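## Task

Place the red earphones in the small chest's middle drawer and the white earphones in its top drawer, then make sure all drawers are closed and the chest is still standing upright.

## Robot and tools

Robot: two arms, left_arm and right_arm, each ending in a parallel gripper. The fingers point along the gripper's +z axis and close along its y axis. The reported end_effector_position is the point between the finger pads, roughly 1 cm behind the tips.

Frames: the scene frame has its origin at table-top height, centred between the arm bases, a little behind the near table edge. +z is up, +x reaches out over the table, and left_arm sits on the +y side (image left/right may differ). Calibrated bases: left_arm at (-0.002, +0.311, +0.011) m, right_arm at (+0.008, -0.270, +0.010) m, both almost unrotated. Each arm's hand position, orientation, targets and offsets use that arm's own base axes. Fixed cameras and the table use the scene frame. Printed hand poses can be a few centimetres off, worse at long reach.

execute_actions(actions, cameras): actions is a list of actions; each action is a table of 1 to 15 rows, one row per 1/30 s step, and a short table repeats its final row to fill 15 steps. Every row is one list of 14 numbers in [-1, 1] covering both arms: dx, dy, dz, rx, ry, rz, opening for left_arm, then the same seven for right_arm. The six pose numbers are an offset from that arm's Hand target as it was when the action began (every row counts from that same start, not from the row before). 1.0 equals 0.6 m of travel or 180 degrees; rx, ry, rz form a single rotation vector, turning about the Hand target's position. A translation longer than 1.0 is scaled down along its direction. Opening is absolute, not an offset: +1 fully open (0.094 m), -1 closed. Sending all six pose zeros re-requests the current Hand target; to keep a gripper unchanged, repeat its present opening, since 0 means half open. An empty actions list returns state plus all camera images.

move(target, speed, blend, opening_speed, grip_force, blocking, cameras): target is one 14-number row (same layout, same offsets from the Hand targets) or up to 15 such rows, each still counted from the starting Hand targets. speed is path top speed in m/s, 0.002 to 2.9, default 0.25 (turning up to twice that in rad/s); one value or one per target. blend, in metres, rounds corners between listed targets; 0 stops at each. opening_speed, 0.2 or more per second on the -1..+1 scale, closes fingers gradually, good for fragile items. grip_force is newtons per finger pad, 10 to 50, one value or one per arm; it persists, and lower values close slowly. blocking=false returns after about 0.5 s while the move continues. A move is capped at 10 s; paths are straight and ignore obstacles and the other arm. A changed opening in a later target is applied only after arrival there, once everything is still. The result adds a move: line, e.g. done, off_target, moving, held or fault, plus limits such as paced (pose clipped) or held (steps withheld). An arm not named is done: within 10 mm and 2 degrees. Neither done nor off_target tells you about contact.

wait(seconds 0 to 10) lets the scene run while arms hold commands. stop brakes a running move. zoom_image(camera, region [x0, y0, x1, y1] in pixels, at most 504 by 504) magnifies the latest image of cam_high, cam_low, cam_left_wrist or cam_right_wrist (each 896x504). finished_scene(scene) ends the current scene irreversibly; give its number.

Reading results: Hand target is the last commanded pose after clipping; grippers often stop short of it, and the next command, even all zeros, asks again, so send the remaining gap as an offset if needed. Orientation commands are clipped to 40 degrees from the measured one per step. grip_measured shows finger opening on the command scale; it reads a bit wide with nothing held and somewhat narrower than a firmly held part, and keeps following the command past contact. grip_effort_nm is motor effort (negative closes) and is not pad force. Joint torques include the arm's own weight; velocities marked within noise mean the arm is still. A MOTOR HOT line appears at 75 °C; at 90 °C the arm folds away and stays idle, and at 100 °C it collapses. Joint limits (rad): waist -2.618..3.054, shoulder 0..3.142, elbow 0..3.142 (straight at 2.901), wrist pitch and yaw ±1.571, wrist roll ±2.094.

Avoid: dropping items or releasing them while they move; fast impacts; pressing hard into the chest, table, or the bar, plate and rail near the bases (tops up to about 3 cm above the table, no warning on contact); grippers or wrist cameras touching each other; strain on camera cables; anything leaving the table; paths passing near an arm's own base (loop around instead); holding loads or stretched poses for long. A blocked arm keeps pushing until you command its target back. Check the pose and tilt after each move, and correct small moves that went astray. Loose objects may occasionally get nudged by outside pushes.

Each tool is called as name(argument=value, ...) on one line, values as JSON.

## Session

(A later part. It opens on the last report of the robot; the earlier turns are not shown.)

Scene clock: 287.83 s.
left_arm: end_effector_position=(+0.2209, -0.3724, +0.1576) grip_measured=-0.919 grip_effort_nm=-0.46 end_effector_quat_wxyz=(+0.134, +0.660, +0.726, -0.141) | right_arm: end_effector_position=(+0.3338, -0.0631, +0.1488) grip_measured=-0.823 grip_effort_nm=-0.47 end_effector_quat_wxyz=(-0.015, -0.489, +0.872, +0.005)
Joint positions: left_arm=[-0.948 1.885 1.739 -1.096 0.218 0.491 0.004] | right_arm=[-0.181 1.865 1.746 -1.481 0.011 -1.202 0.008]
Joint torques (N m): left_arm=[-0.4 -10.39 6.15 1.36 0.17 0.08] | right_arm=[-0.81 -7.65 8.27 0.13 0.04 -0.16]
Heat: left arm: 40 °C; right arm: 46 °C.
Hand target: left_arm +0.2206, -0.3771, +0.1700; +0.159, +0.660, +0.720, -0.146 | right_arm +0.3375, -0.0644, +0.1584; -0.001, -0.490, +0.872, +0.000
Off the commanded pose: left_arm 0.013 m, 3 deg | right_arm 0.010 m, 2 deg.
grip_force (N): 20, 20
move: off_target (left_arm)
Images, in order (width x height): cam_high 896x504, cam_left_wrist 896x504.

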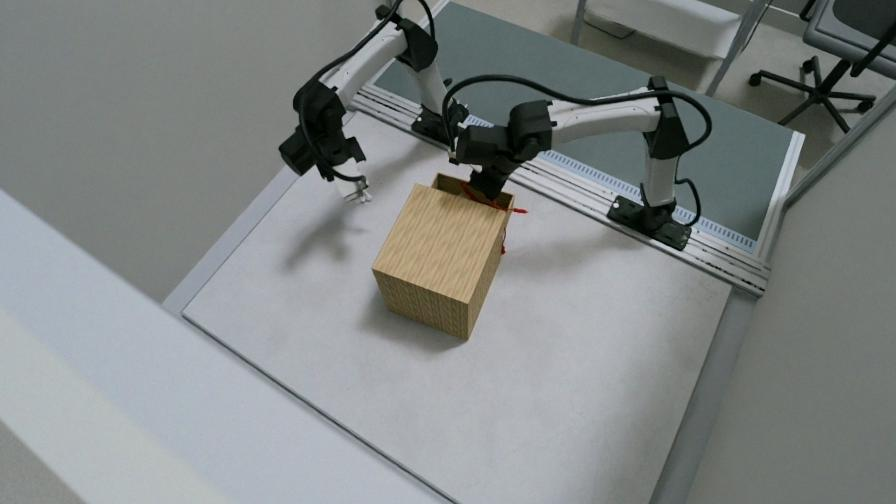

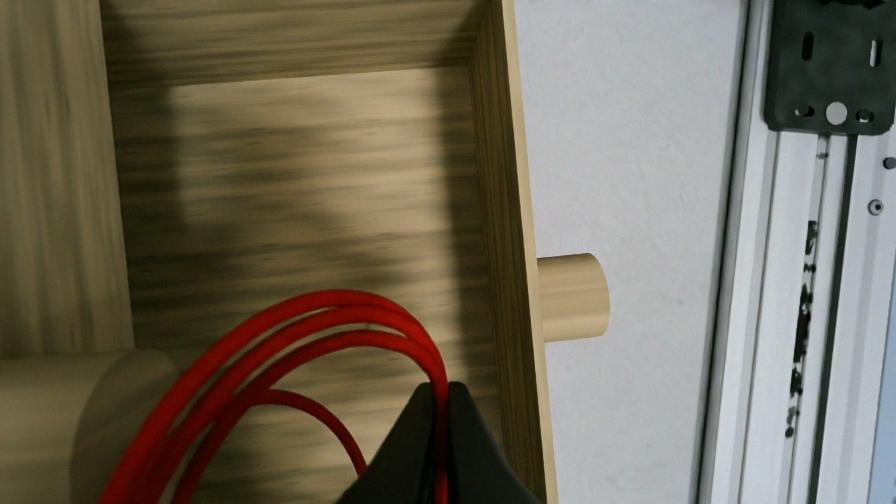

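move(target=[[-0.049, -0.0095, 0.1333, 0, 0, 0, -0.95, 0, 0, 0, 0, 0, 0, -0.95], [-0.054, -0.0683, 0.2167, -0.0942, -0.0698, 0.3462, -0.95, 0, 0, 0, 0, 0, 0, -0.95]], speed=[0.08, 0.2], blend=[0.02, 0], cameras=["cam_high", "cam_left_wrist"])

zoom_image(camera="cam_high", region=[400, 80, 560, 260])

Scene clock: 303.47 s.
left_arm: end_effector_position=(+0.1891, -0.4153, +0.2937) grip_measured=-0.920 grip_effort_nm=-0.47 end_effector_quat_wxyz=(+0.368, +0.183, +0.909, -0.067) | right_arm: end_effector_position=(+0.3338, -0.0631, +0.1488) grip_measured=-0.823 grip_effort_nm=-0.47 end_effector_quat_wxyz=(-0.015, -0.489, +0.872, +0.005)
Joint positions: left_arm=[-1.366 1.99 2.29 -1.383 -0.618 -0.811 0.004] | right_arm=[-0.181 1.865 1.746 -1.481 0.011 -1.202 0.008]
Joint torques (N m): left_arm=[-0.42 -7.45 8.77 1.21 -0.41 0.04] | right_arm=[-0.61 -7.6 8.21 0.09 0.03 -0.16]
Heat: left arm: 40 °C; right arm: 46 °C.
Hand target: left_arm +0.1881, -0.4181, +0.3000; +0.376, +0.176, +0.907, -0.073 | right_arm +0.3375, -0.0644, +0.1584; -0.001, -0.490, +0.872, +0.000
Off the commanded pose: left_arm 0.007 m, 1 deg | right_arm 0.010 m, 2 deg.
grip_force (N): 20, 20
move: done
Images, in order (width x height): cam_high 896x504, cam_left_wrist 896x504.

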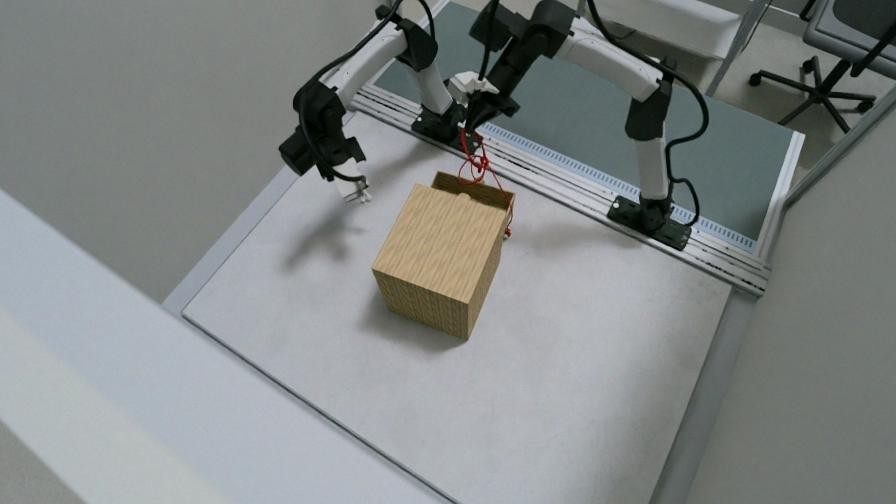

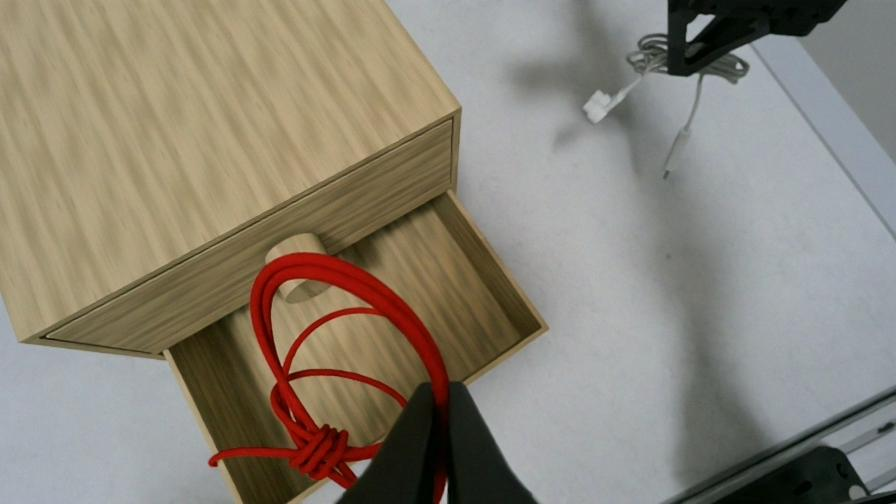

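Scaled by 2.800 from the camera's 896x504 image, which has a finer 1280x720 frame.

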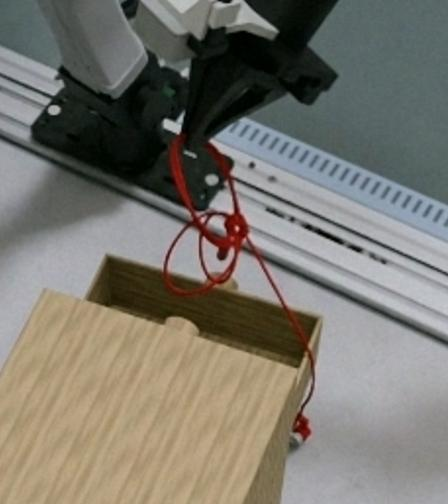

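move(target=[[0.0532, 0.3635, 0.0333, 0, 0, 0, -0.95, 0, 0, 0, 0, 0, 0, -0.95], [0.07, 0.5635, 0.0167, 0, 0, 0, -0.95, 0, 0, 0, 0, 0, 0, -0.95]], speed=[0.15, 0.12], blend=[0.03, 0], cameras=["cam_high", "cam_left_wrist"])

zoom_image(camera="cam_high", region=[440, 120, 660, 330])

Scene clock: 318.13 s.
left_arm: end_effector_position=(+0.2286, -0.0793, +0.3094) grip_measured=-0.921 grip_effort_nm=-0.46 end_effector_quat_wxyz=(+0.371, +0.173, +0.910, -0.070) | right_arm: end_effector_position=(+0.3338, -0.0631, +0.1488) grip_measured=-0.823 grip_effort_nm=-0.47 end_effector_quat_wxyz=(-0.015, -0.489, +0.872, +0.005)
Joint positions: left_arm=[-0.292 0.968 1.394 -1.223 0.058 0.06 0.004] | right_arm=[-0.181 1.865 1.746 -1.481 0.011 -1.202 0.008]
Joint torques (N m): left_arm=[0.91 -0.94 5.41 1.96 0.22 0.24] | right_arm=[-0.65 -7.66 8.1 0.09 0.01 -0.12]
Heat: left arm: 39 °C; right arm: 46 °C.
Hand target: left_arm +0.2302, -0.0801, +0.3099; +0.376, +0.176, +0.907, -0.073 | right_arm +0.3375, -0.0644, +0.1584; -0.001, -0.490, +0.872, +0.000
Off the commanded pose: left_arm 0.002 m, 1 deg | right_arm 0.010 m, 2 deg.
grip_force (N): 20, 20
move: done
Images, in order (width x height): cam_high 896x504, cam_left_wrist 896x504.

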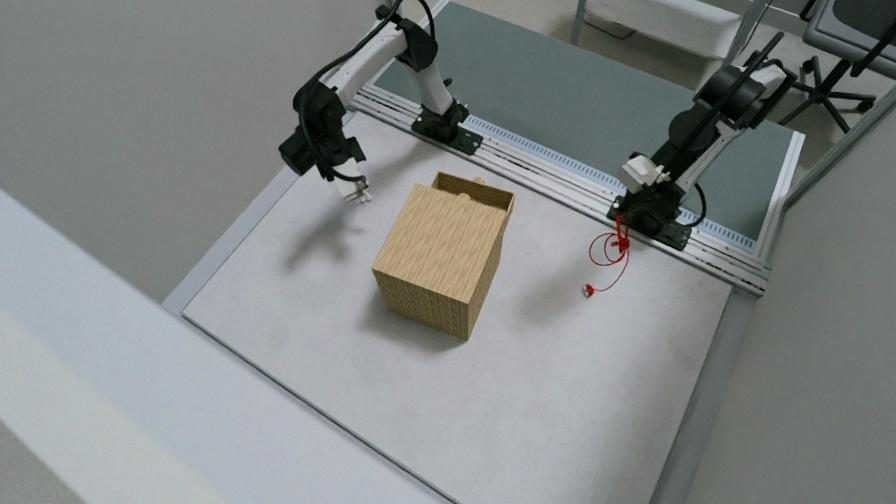

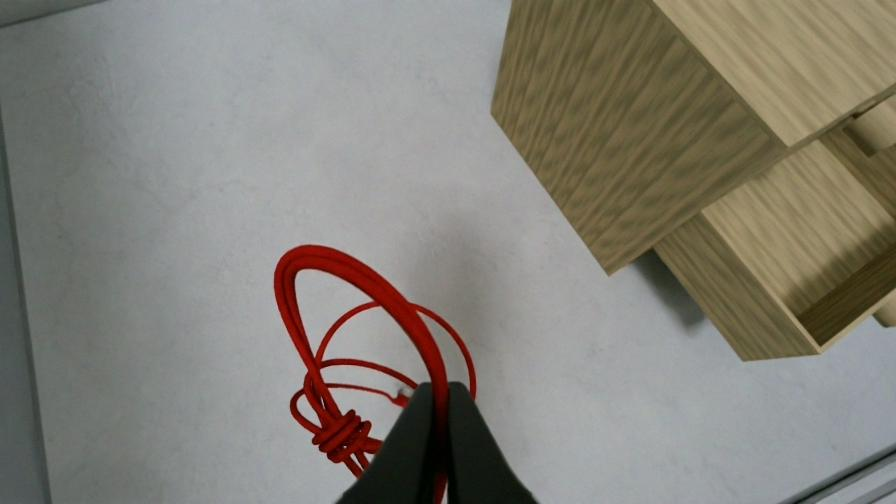

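Scaled by 2.291 from the camera's 896x504 image, which has a finer 1280x720 frame.

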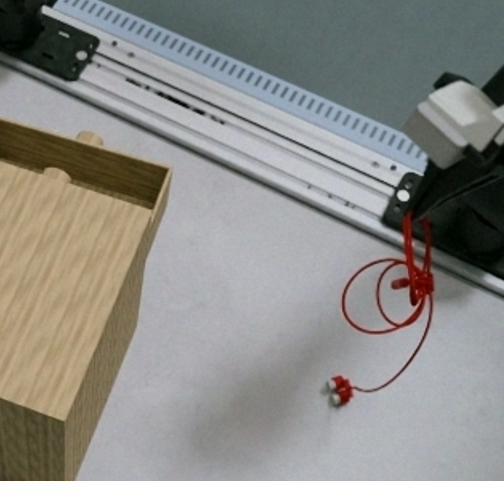

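move(target=[[0.0397, 0.0333, -0.1667, 0.048, 0.247, 0.1156, -0.95, 0, 0, 0, 0, 0, 0, -0.95], [0.0397, 0.0333, -0.4667, 0.048, 0.247, 0.1156, -0.95, 0, 0, 0, 0, 0, 0, -0.95], [0.0397, 0.0333, -0.4667, 0.048, 0.247, 0.1156, -0.3, 0, 0, 0, 0, 0, 0, -0.95], [0.0397, 0.0333, -0.2715, 0.048, 0.247, 0.1156, -0.3, 0, 0, 0, 0, 0, 0, -0.95]], speed=[0.22, 0.13, 0.1, 0.15], blend=[0.02, 0, 0, 0], cameras=["cam_high", "cam_left_wrist"])

Scene clock: 331.80 s.
left_arm: end_effector_position=(+0.2514, -0.0617, +0.1365) grip_measured=-0.303 grip_effort_nm=0.15 end_effector_quat_wxyz=(-0.014, +0.007, +1.000, +0.001) | right_arm: end_effector_position=(+0.3338, -0.0631, +0.1488) grip_measured=-0.823 grip_effort_nm=-0.47 end_effector_quat_wxyz=(-0.015, -0.489, +0.872, +0.005)
Joint positions: left_arm=[-0.238 1.546 1.333 -1.385 0.004 -0.224 0.033] | right_arm=[-0.181 1.865 1.746 -1.481 0.011 -1.202 0.008]
Joint torques (N m): left_arm=[0.75 -6.16 8.98 0.25 0.06 0.04] | right_arm=[-0.47 -7.39 8.12 0.1 0.03 -0.14]
Heat: left arm: 39 °C; right arm: 47 °C.
Hand target: left_arm +0.2541, -0.0601, +0.1471; +0.000, +0.000, +1.000, +0.000 | right_arm +0.3375, -0.0644, +0.1584; -0.001, -0.490, +0.872, +0.000
Off the commanded pose: left_arm 0.011 m, 2 deg | right_arm 0.010 m, 2 deg.
grip_force (N): 20, 20
move: off_target (left_arm)
Images, in order (width x height): cam_high 896x504, cam_left_wrist 896x504.

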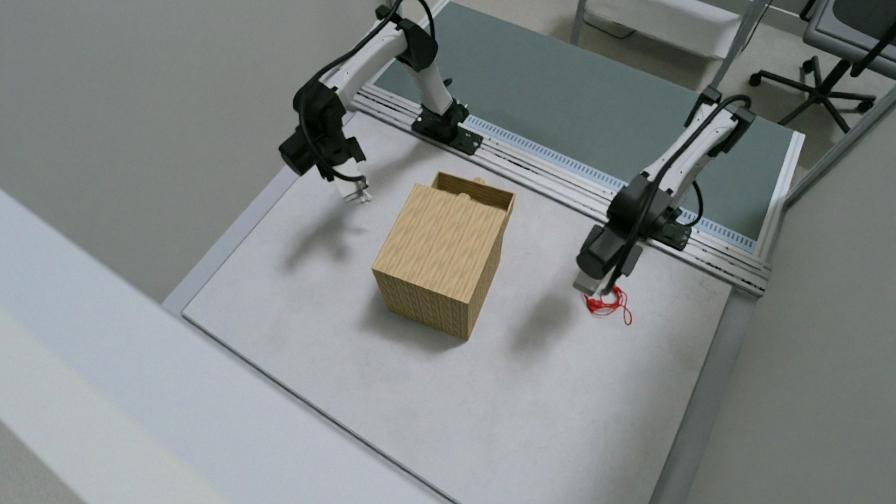

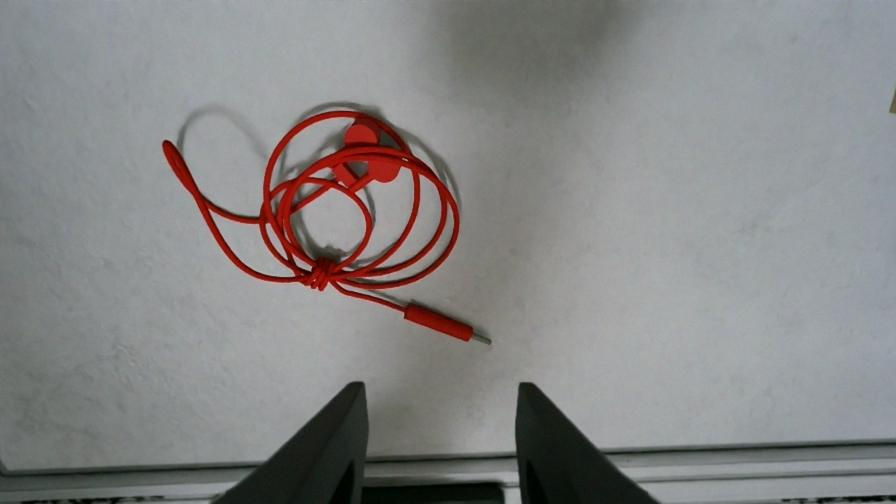

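move(target=[[-0.0275, 0.1723, -0.1618, 0, 0, 0, 0.6, 0, 0, 0, 0, 0, 0, -0.95], [-0.0275, 0.1723, -0.2585, 0, 0, 0, 0.6, 0, 0, 0, 0, 0, 0, -0.95], [-0.0275, 0.1723, -0.2585, 0, 0, 0, -0.95, 0, 0, 0, 0, 0, 0, -0.95], [-0.0275, 0.1723, -0.0618, 0, 0, 0, -0.95, 0, 0, 0, 0, 0, 0, -0.95]], speed=[0.22, 0.06, 0.06, 0.12], blend=[0.0, 0, 0, 0], grip_force=[30, 20], cameras=["cam_high", "cam_left_wrist"])

zoom_image(camera="cam_high", region=[540, 200, 680, 340])

Scene clock: 364.53 s.
left_arm: end_effector_position=(+0.2339, +0.0436, +0.0994) grip_measured=-0.888 grip_effort_nm=-0.65 end_effector_quat_wxyz=(-0.014, -0.002, +1.000, +0.003) | right_arm: end_effector_position=(+0.3338, -0.0631, +0.1488) grip_measured=-0.823 grip_effort_nm=-0.48 end_effector_quat_wxyz=(-0.015, -0.489, +0.872, +0.005)
Joint positions: left_arm=[0.177 1.473 1.118 -1.243 -0.01 0.172 0.005] | right_arm=[-0.181 1.865 1.746 -1.481 0.011 -1.202 0.008]
Joint torques (N m): left_arm=[0.64 -5.79 8.81 0.21 0.18 0.26] | right_arm=[-0.47 -7.57 8.02 0.07 0.02 -0.15]
Motor temperatures (°C): left_arm=[23 30 38 36 25 27 24] | right_arm=[24 41 47 27 26 26 26]
Heat: left arm: 38 °C; right arm: 47 °C.
Hand target: left_arm +0.2375, +0.0434, +0.1100; +0.000, +0.000, +1.000, +0.000 | right_arm +0.3375, -0.0644, +0.1584; -0.001, -0.490, +0.872, +0.000
Off the commanded pose: left_arm 0.011 m, 2 deg | right_arm 0.010 m, 2 deg.
grip_force (N): 30, 20
move: off_target (left_arm)
Images, in order (width x height): cam_high 896x504, cam_left_wrist 896x504.

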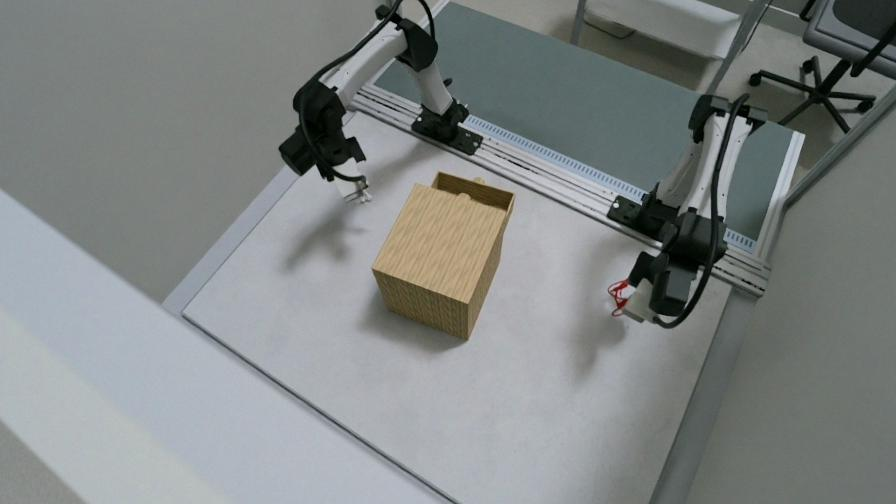

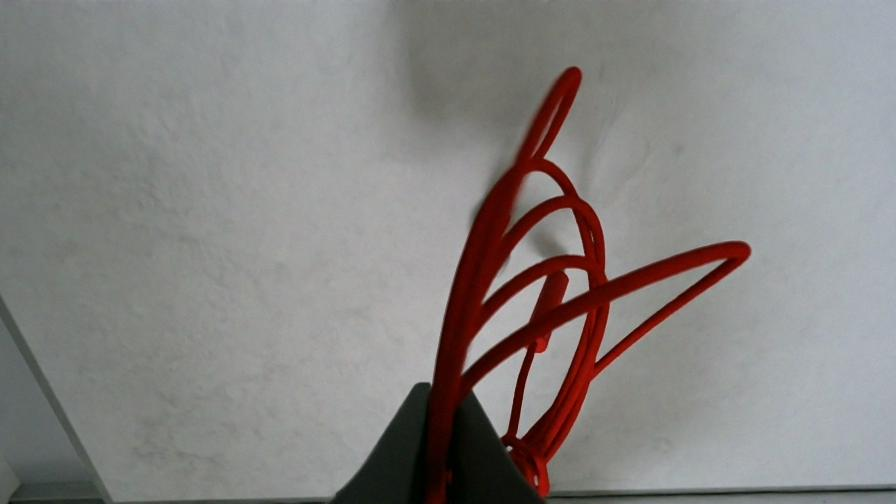

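Scaled by 3.600 from the camera's 896x504 image, which has a finer 1280x720 frame.

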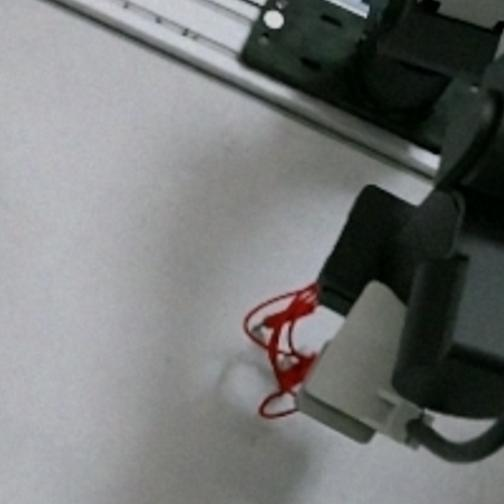

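move(target=[[-0.0625, -0.2057, 0.1667, 0, -0.1667, 0, -0.95, 0, 0, 0, 0, 0, 0, -0.95], [-0.1075, -0.4123, 0.1667, 0, -0.1667, 0, -0.95, 0, 0, 0, 0, 0, 0, -0.95], [-0.0258, -0.6378, 0.195, 0, -0.1667, 0, -0.95, 0, 0, 0, 0, 0, 0, -0.95]], speed=[0.2, 0.2, 0.12], blend=[0.03, 0.03, 0], cameras=["cam_high", "cam_left_wrist"])

zoom_image(camera="cam_high", region=[410, 100, 570, 260])

Scene clock: 405.23 s.
left_arm: end_effector_position=(+0.2220, -0.3354, +0.2201) grip_measured=-0.888 grip_effort_nm=-0.65 end_effector_quat_wxyz=(+0.250, +0.004, +0.968, +0.006) | right_arm: end_effector_position=(+0.3338, -0.0631, +0.1488) grip_measured=-0.823 grip_effort_nm=-0.47 end_effector_quat_wxyz=(-0.015, -0.489, +0.872, +0.005)
Joint positions: left_arm=[-1.183 1.927 2.026 -1.474 -0.468 -1.128 0.005] | right_arm=[-0.181 1.865 1.746 -1.481 0.011 -1.202 0.008]
Joint torques (N m): left_arm=[-0.66 -7.21 9.02 0.72 -0.4 0.01] | right_arm=[-0.55 -7.68 8.2 0.06 -0.02 -0.2]
Heat: left arm: 39 °C; right arm: 48 °C.
Hand target: left_arm +0.2219, -0.3394, +0.2270; +0.259, +0.000, +0.966, +0.000 | right_arm +0.3375, -0.0644, +0.1584; -0.001, -0.490, +0.872, +0.000
Off the commanded pose: left_arm 0.008 m, 1 deg | right_arm 0.010 m, 2 deg.
grip_force (N): 30, 20
move: done
Images, in order (width x height): cam_high 896x504, cam_left_wrist 896x504.

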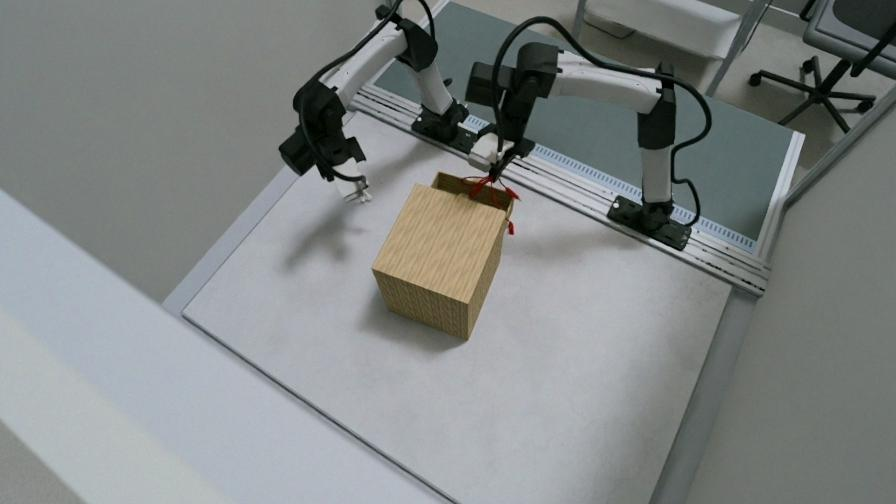

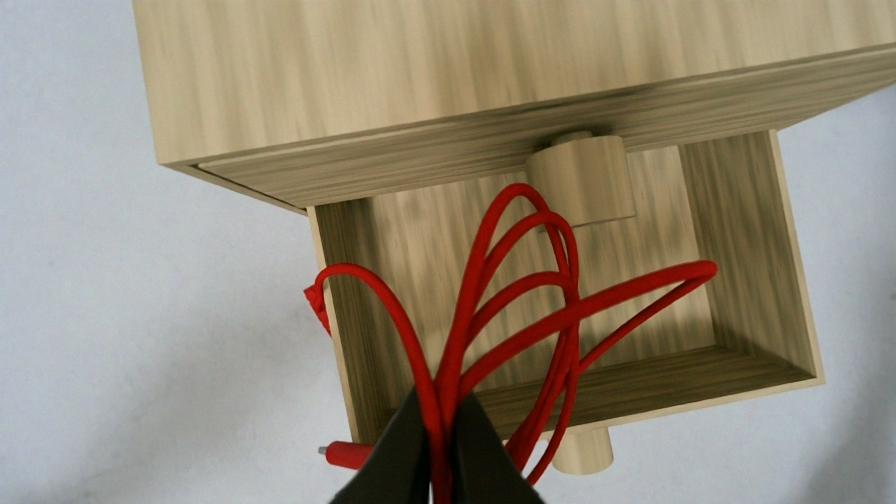

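Scaled by 3.150 from the camera's 896x504 image, which has a finer 1280x720 frame.

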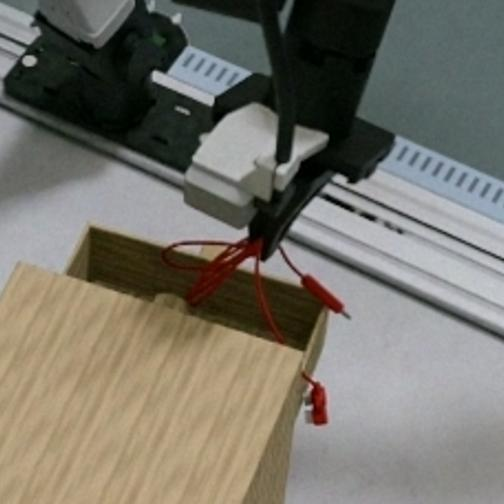

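move(target=[[0.0, 0.0, 0.075, 0, -0.0833, 0, -0.95, 0, 0, 0, 0, 0, 0, -0.95], [0.0053, -0.0522, 0.075, 0, -0.0833, 0, -0.95, 0, 0, 0, 0, 0, 0, -0.95]], speed=[0.12, 0.1], cameras=["cam_high", "cam_left_wrist"])

zoom_image(camera="cam_high", region=[410, 100, 570, 260])

Scene clock: 419.30 s.
left_arm: end_effector_position=(+0.2260, -0.3686, +0.2634) grip_measured=-0.888 grip_effort_nm=-0.65 end_effector_quat_wxyz=(+0.374, +0.007, +0.928, +0.008) | right_arm: end_effector_position=(+0.3338, -0.0631, +0.1488) grip_measured=-0.823 grip_effort_nm=-0.47 end_effector_quat_wxyz=(-0.015, -0.489, +0.872, +0.005)
Joint positions: left_arm=[-1.294 2.048 2.27 -1.548 -0.733 -1.183 0.005] | right_arm=[-0.181 1.865 1.746 -1.481 0.011 -1.202 0.008]
Joint torques (N m): left_arm=[-0.39 -8.14 8.57 0.77 -0.5 0] | right_arm=[-0.76 -7.57 8.17 0.1 0 -0.16]
Heat: left arm: 39 °C; right arm: 48 °C.
Hand target: left_arm +0.2252, -0.3706, +0.2720; +0.382, +0.000, +0.924, +0.000 | right_arm +0.3375, -0.0644, +0.1584; -0.001, -0.490, +0.872, +0.000
Off the commanded pose: left_arm 0.009 m, 2 deg | right_arm 0.010 m, 2 deg.
joint sent to its limit (left arm) — joint 4 (wrist pitch), lower limit. The joint targets still meet the commanded pose.
grip_force (N): 30, 20
move: done
Images, in order (width x height): cam_high 896x504, cam_left_wrist 896x504.

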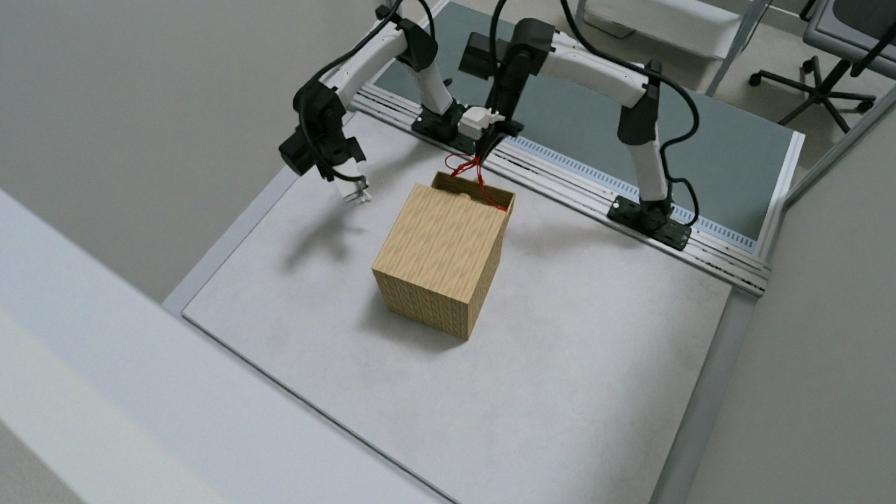

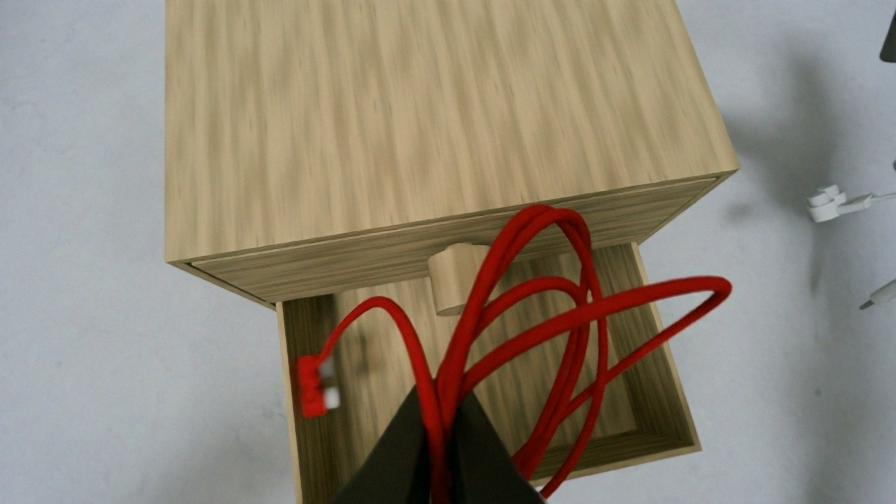

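Scaled by 3.150 from the camera's 896x504 image, which has a finer 1280x720 frame.

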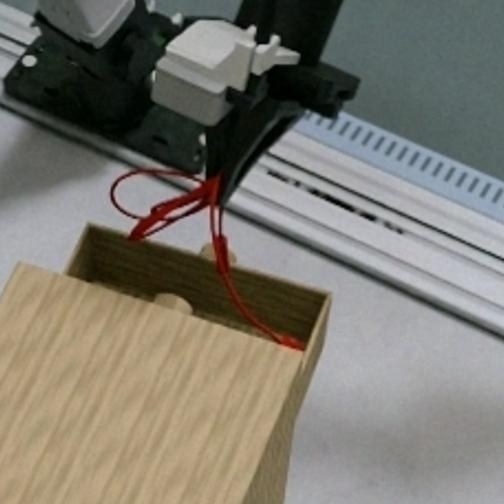

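move(target=[0.0032, -0.0163, -0.2133, 0, 0.039, 0, -0.95, 0, 0, 0, 0, 0, 0, -0.95], speed=0.08, cameras=["cam_high", "cam_left_wrist"])

zoom_image(camera="cam_high", region=[410, 100, 570, 260])

Scene clock: 432.87 s.
left_arm: end_effector_position=(+0.2247, -0.3784, +0.1349) grip_measured=-0.888 grip_effort_nm=-0.65 end_effector_quat_wxyz=(+0.319, +0.010, +0.947, +0.020) | right_arm: end_effector_position=(+0.3338, -0.0631, +0.1488) grip_measured=-0.823 grip_effort_nm=-0.47 end_effector_quat_wxyz=(-0.015, -0.489, +0.872, +0.005)
Joint positions: left_arm=[-1.269 2.026 1.768 -1.126 -0.627 -1.187 0.005] | right_arm=[-0.181 1.865 1.746 -1.481 0.011 -1.202 0.008]
Joint torques (N m): left_arm=[0.79 -10.82 5.97 0.99 -0.29 0.11] | right_arm=[-0.54 -7.65 8.03 0.09 -0.03 -0.2]
Heat: left arm: 40 °C; right arm: 48 °C.
Hand target: left_arm +0.2270, -0.3805, +0.1439; +0.325, +0.001, +0.946, +0.000 | right_arm +0.3375, -0.0644, +0.1584; -0.001, -0.490, +0.872, +0.000
Off the commanded pose: left_arm 0.010 m, 3 deg | right_arm 0.010 m, 2 deg.
grip_force (N): 30, 20
move: off_target (left_arm)
Images, in order (width x height): cam_high 896x504, cam_left_wrist 896x504.

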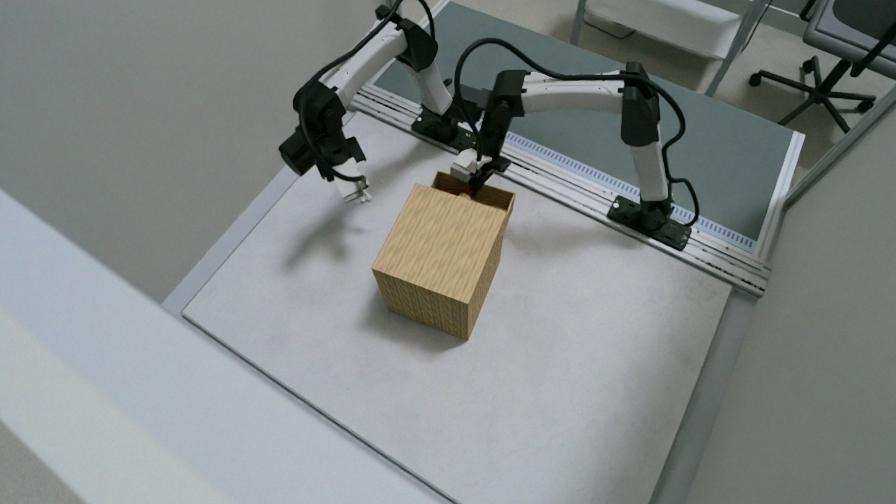

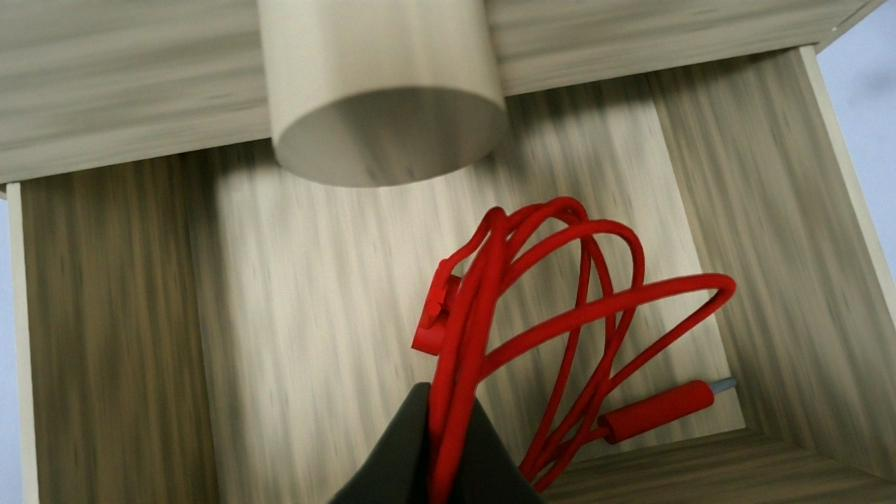

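Scaled by 3.150 from the camera's 896x504 image, which has a finer 1280x720 frame.

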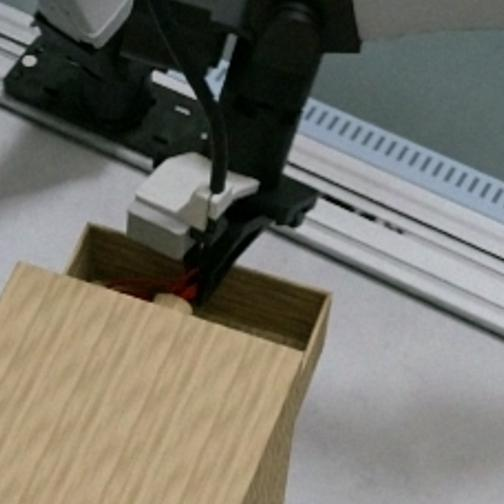

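move(target=[[0.0, 0.0, -0.025, 0, 0, 0, -0.95, 0, 0, 0, 0, 0, 0, -0.95], [0.0, 0.0, -0.025, 0, 0, 0, -0.2, 0, 0, 0, 0, 0, 0, -0.95]], speed=[0.06, 0.06], opening_speed=1.0, cameras=["cam_left_wrist"])

Scene clock: 441.27 s.
left_arm: end_effector_position=(+0.2248, -0.3788, +0.1205) grip_measured=-0.203 grip_effort_nm=0.16 end_effector_quat_wxyz=(+0.320, +0.010, +0.947, +0.018) | right_arm: end_effector_position=(+0.3338, -0.0631, +0.1488) grip_measured=-0.823 grip_effort_nm=-0.47 end_effector_quat_wxyz=(-0.015, -0.489, +0.872, +0.005)
Joint positions: left_arm=[-1.269 2.026 1.71 -1.064 -0.627 -1.187 0.037] | right_arm=[-0.181 1.865 1.746 -1.481 0.011 -1.202 0.008]
Joint torques (N m): left_arm=[0.72 -10.86 6.06 1 -0.29 0.1] | right_arm=[-0.7 -7.69 8.09 0.1 0.01 -0.18]
Heat: left arm: 39 °C; right arm: 48 °C.
Hand target: left_arm +0.2270, -0.3805, +0.1290; +0.325, +0.001, +0.946, +0.000 | right_arm +0.3375, -0.0644, +0.1584; -0.001, -0.490, +0.872, +0.000
Off the commanded pose: left_arm 0.009 m, 2 deg | right_arm 0.010 m, 2 deg.
grip_force (N): 30, 20
move: done; target 2's new opening was sent with left_arm's hand 0.009 m and 3 deg from that target
Images, in order (width x height): cam_left_wrist 896x504.

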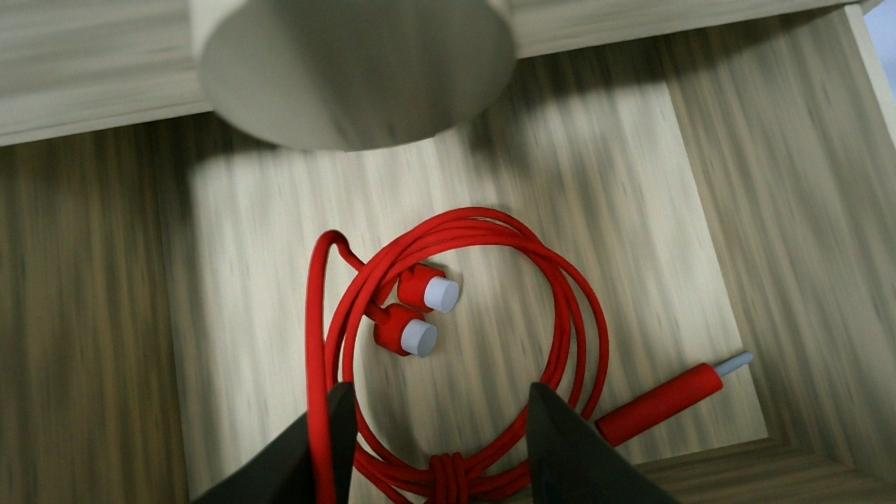

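move(target=[-0.0821, 0.0, 0.1051, 0, 0, 0, -0.2, 0, 0, 0, 0, 0, 0, -0.95], speed=0.1, cameras=["cam_high", "cam_left_wrist"])

Scene clock: 451.57 s.
left_arm: end_effector_position=(+0.1779, -0.3777, +0.1746) grip_measured=-0.203 grip_effort_nm=0.15 end_effector_quat_wxyz=(+0.314, +0.010, +0.949, +0.020) | right_arm: end_effector_position=(+0.3338, -0.0631, +0.1488) grip_measured=-0.823 grip_effort_nm=-0.47 end_effector_quat_wxyz=(-0.015, -0.489, +0.872, +0.005)
Joint positions: left_arm=[-1.38 2.013 1.915 -1.37 -0.633 -1.326 0.037] | right_arm=[-0.181 1.865 1.746 -1.481 0.011 -1.202 0.008]
Joint torques (N m): left_arm=[-0.27 -10 9.24 0.53 -0.46 0.01] | right_arm=[-0.51 -7.64 8.2 0.09 -0.01 -0.17]
Motor temperatures (°C): left_arm=[23 36 38 33 25 27 25] | right_arm=[24 42 48 27 26 26 26]
Heat: left arm: 38 °C; right arm: 48 °C.
Hand target: left_arm +0.1778, -0.3804, +0.1921; +0.325, +0.000, +0.946, +0.000 | right_arm +0.3375, -0.0644, +0.1584; -0.001, -0.490, +0.872, +0.000
Off the commanded pose: left_arm 0.018 m, 3 deg | right_arm 0.010 m, 2 deg.
grip_force (N): 30, 20
move: off_target (left_arm)
Images, in order (width x height): cam_high 896x504, cam_left_wrist 896x504.

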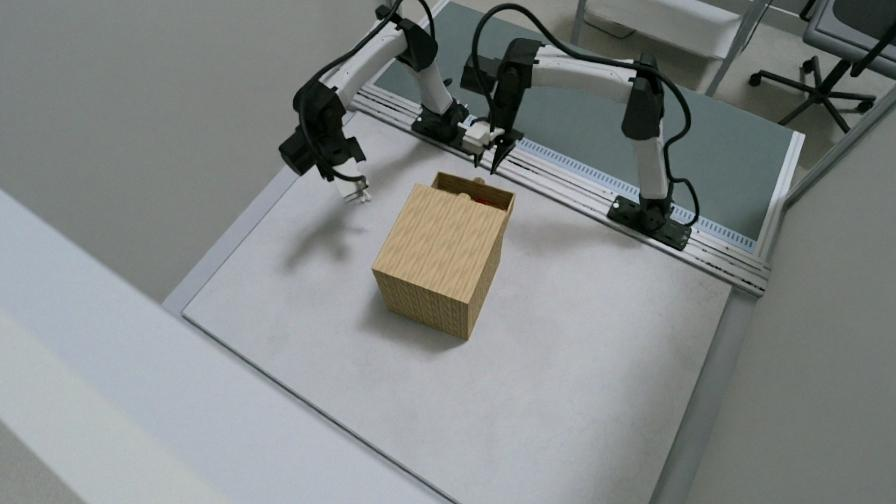

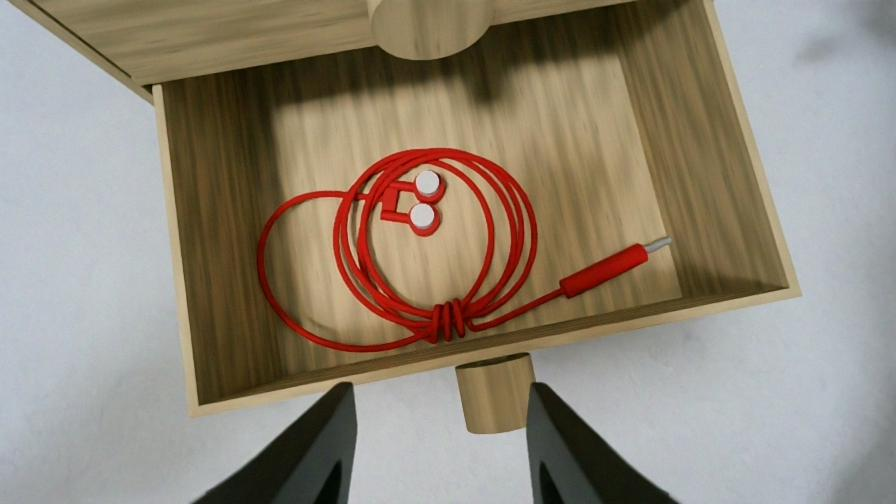

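move(target=[[-0.0963, 0.0707, -0.0035, 0.1914, -0.1619, -0.2084, -0.95, 0, 0, 0, 0, 0, 0, -0.95], [-0.083, 0.034, -0.1252, 0.3827, -0.3238, -0.4168, -0.95, 0, 0, 0, 0, 0, 0, -0.95], [-0.0197, -0.0143, -0.1252, 0.3827, -0.3238, -0.4168, -0.95, 0, 0, 0, 0, 0, 0, -0.95]], speed=[0.3, 0.3, 0.08], blend=[0.02, 0.0, 0], cameras=["cam_high", "cam_left_wrist"])

Scene clock: 478.97 s.
left_arm: end_effector_position=(+0.1680, -0.3730, +0.1090) grip_measured=-0.947 grip_effort_nm=-0.13 end_effector_quat_wxyz=(+0.550, +0.684, +0.358, +0.320) | right_arm: end_effector_position=(+0.3338, -0.0631, +0.1488) grip_measured=-0.823 grip_effort_nm=-0.47 end_effector_quat_wxyz=(-0.015, -0.489, +0.872, +0.005)
Joint positions: left_arm=[-1.488 1.76 0.551 0.895 -0.902 1.367 0.002] | right_arm=[-0.181 1.865 1.746 -1.481 0.011 -1.202 0.008]
Joint torques (N m): left_arm=[0.64 -5 8.25 2.21 0.39 0.09] | right_arm=[-0.62 -7.71 8.05 0.08 -0.03 -0.15]
Heat: left arm: 40 °C; right arm: 48 °C.
Hand target: left_arm +0.1659, -0.3891, +0.1169; +0.570, +0.680, +0.353, +0.297 | right_arm +0.3375, -0.0644, +0.1584; -0.001, -0.490, +0.872, +0.000
Off the commanded pose: left_arm 0.018 m, 4 deg | right_arm 0.010 m, 2 deg.
grip_force (N): 30, 20
move: off_target (left_arm)
Images, in order (width x height): cam_high 896x504, cam_left_wrist 896x504.

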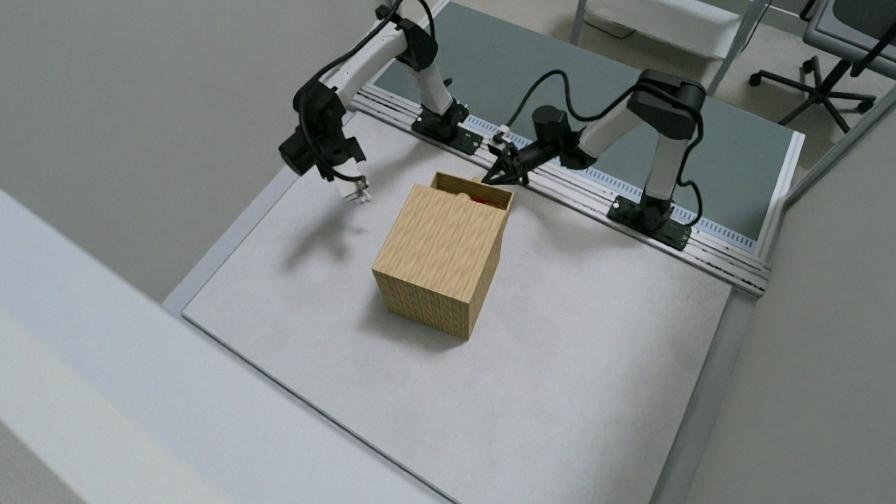

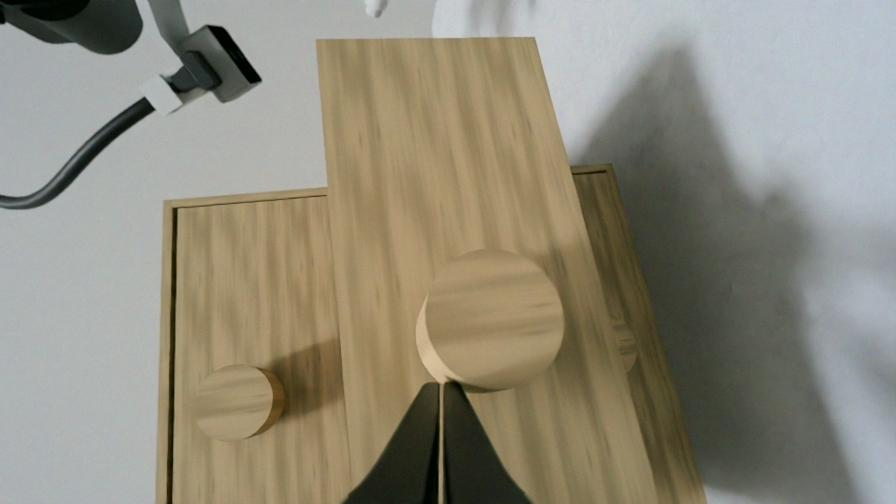

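move(target=[[-0.0065, -0.0232, -0.0148, 0, 0, 0, -0.95, 0, 0, 0, 0, 0, 0, -0.95], [0.1485, 0.0418, -0.0117, 0, 0, 0, -0.95, 0, 0, 0, 0, 0, 0, -0.95], [0.1952, 0.0502, -0.0117, 0, 0, 0, -0.95, 0, 0, 0, 0, 0, 0, -0.95], [0.0985, 0.1168, -0.0033, 0, 0, 0, -0.95, 0, 0, 0, 0, 0, 0, -0.95]], speed=[0.08, 0.1, 0.05, 0.1], blend=[0, 0.01, 0, 0], cameras=["cam_high", "cam_left_wrist"])

Scene clock: 503.07 s.
left_arm: end_effector_position=(+0.2276, -0.3175, +0.1036) grip_measured=-0.948 grip_effort_nm=-0.11 end_effector_quat_wxyz=(+0.550, +0.695, +0.348, +0.305) | right_arm: end_effector_position=(+0.3338, -0.0631, +0.1488) grip_measured=-0.823 grip_effort_nm=-0.47 end_effector_quat_wxyz=(-0.015, -0.489, +0.872, +0.005)
Joint positions: left_arm=[-1.196 1.647 0.36 1.035 -0.582 1.472 0.002] | right_arm=[-0.181 1.865 1.746 -1.481 0.011 -1.202 0.008]
Joint torques (N m): left_arm=[-0.42 -6.46 4.53 2.38 0.06 -0.08] | right_arm=[-0.42 -7.5 8.08 0.08 0.04 -0.17]
Motor temperatures (°C): left_arm=[23 34 39 38 25 27 25] | right_arm=[24 43 49 26 26 26 26]
Heat: left arm: 39 °C; right arm: 49 °C.
Hand target: left_arm +0.2251, -0.3189, +0.1150; +0.570, +0.680, +0.353, +0.297 | right_arm +0.3375, -0.0644, +0.1584; -0.001, -0.490, +0.872, +0.000
Off the commanded pose: left_arm 0.012 m, 3 deg | right_arm 0.010 m, 2 deg.
grip_force (N): 30, 20
move: off_target (left_arm)
Images, in order (width x height): cam_high 896x504, cam_left_wrist 896x504.

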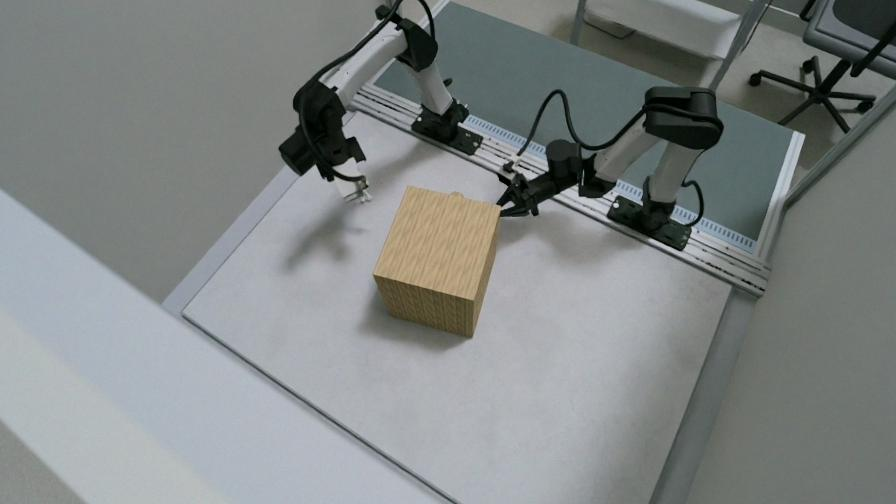

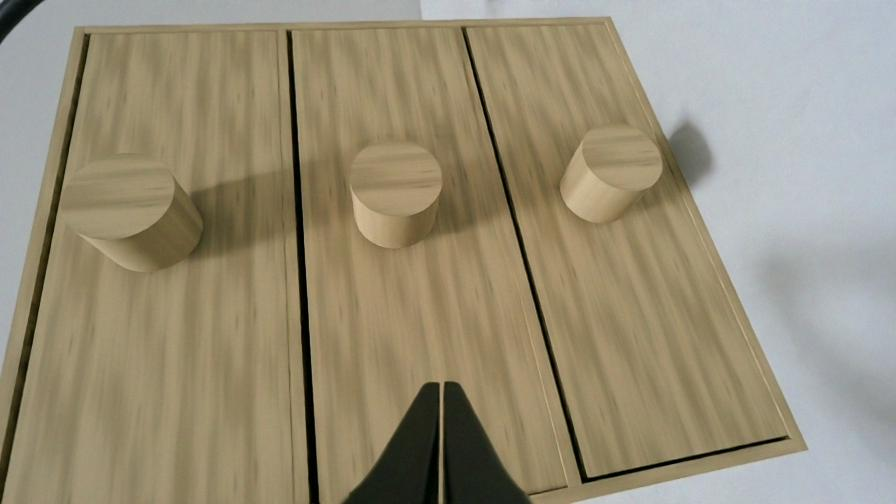

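move(target=[[-0.0502, -0.0085, 0.1333, 0, 0, 0, 0.4, 0, 0, 0, 0, 0, 0, -0.95], [0.0915, -0.1177, 0.1283, 0, 0, 0, 0.4, 0, 0, 0, 0, 0, 0, -0.95]], speed=[0.15, 0.12], blend=[0, 0], grip_force=[50, 20], cameras=["cam_left_wrist"])

Scene clock: 546.57 s.
left_arm: end_effector_position=(+0.2760, -0.3792, +0.1747) grip_measured=+0.397 grip_effort_nm=0.15 end_effector_quat_wxyz=(+0.546, +0.695, +0.356, +0.303) | right_arm: end_effector_position=(+0.3338, -0.0631, +0.1488) grip_measured=-0.823 grip_effort_nm=-0.47 end_effector_quat_wxyz=(-0.015, -0.489, +0.872, +0.005)
Joint positions: left_arm=[-1.128 1.636 0.783 0.596 -0.523 1.473 0.066] | right_arm=[-0.181 1.865 1.746 -1.481 0.011 -1.202 0.008]
Joint torques (N m): left_arm=[0.58 -5.52 10.11 2.45 0.16 0.09] | right_arm=[-0.53 -7.72 8.01 0.05 -0.01 -0.12]
Heat: left arm: 42 °C; right arm: 49 °C.
Hand target: left_arm +0.2800, -0.3896, +0.1921; +0.570, +0.679, +0.353, +0.297 | right_arm +0.3375, -0.0644, +0.1584; -0.001, -0.490, +0.872, +0.000
Off the commanded pose: left_arm 0.021 m, 3 deg | right_arm 0.010 m, 2 deg.
grip_force (N): 50, 20
move: off_target (left_arm)
Images, in order (width x height): cam_left_wrist 896x504.

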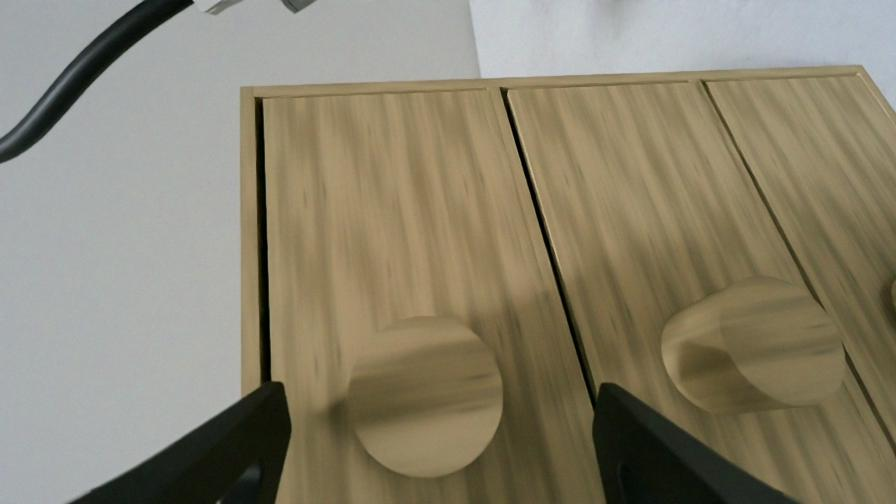

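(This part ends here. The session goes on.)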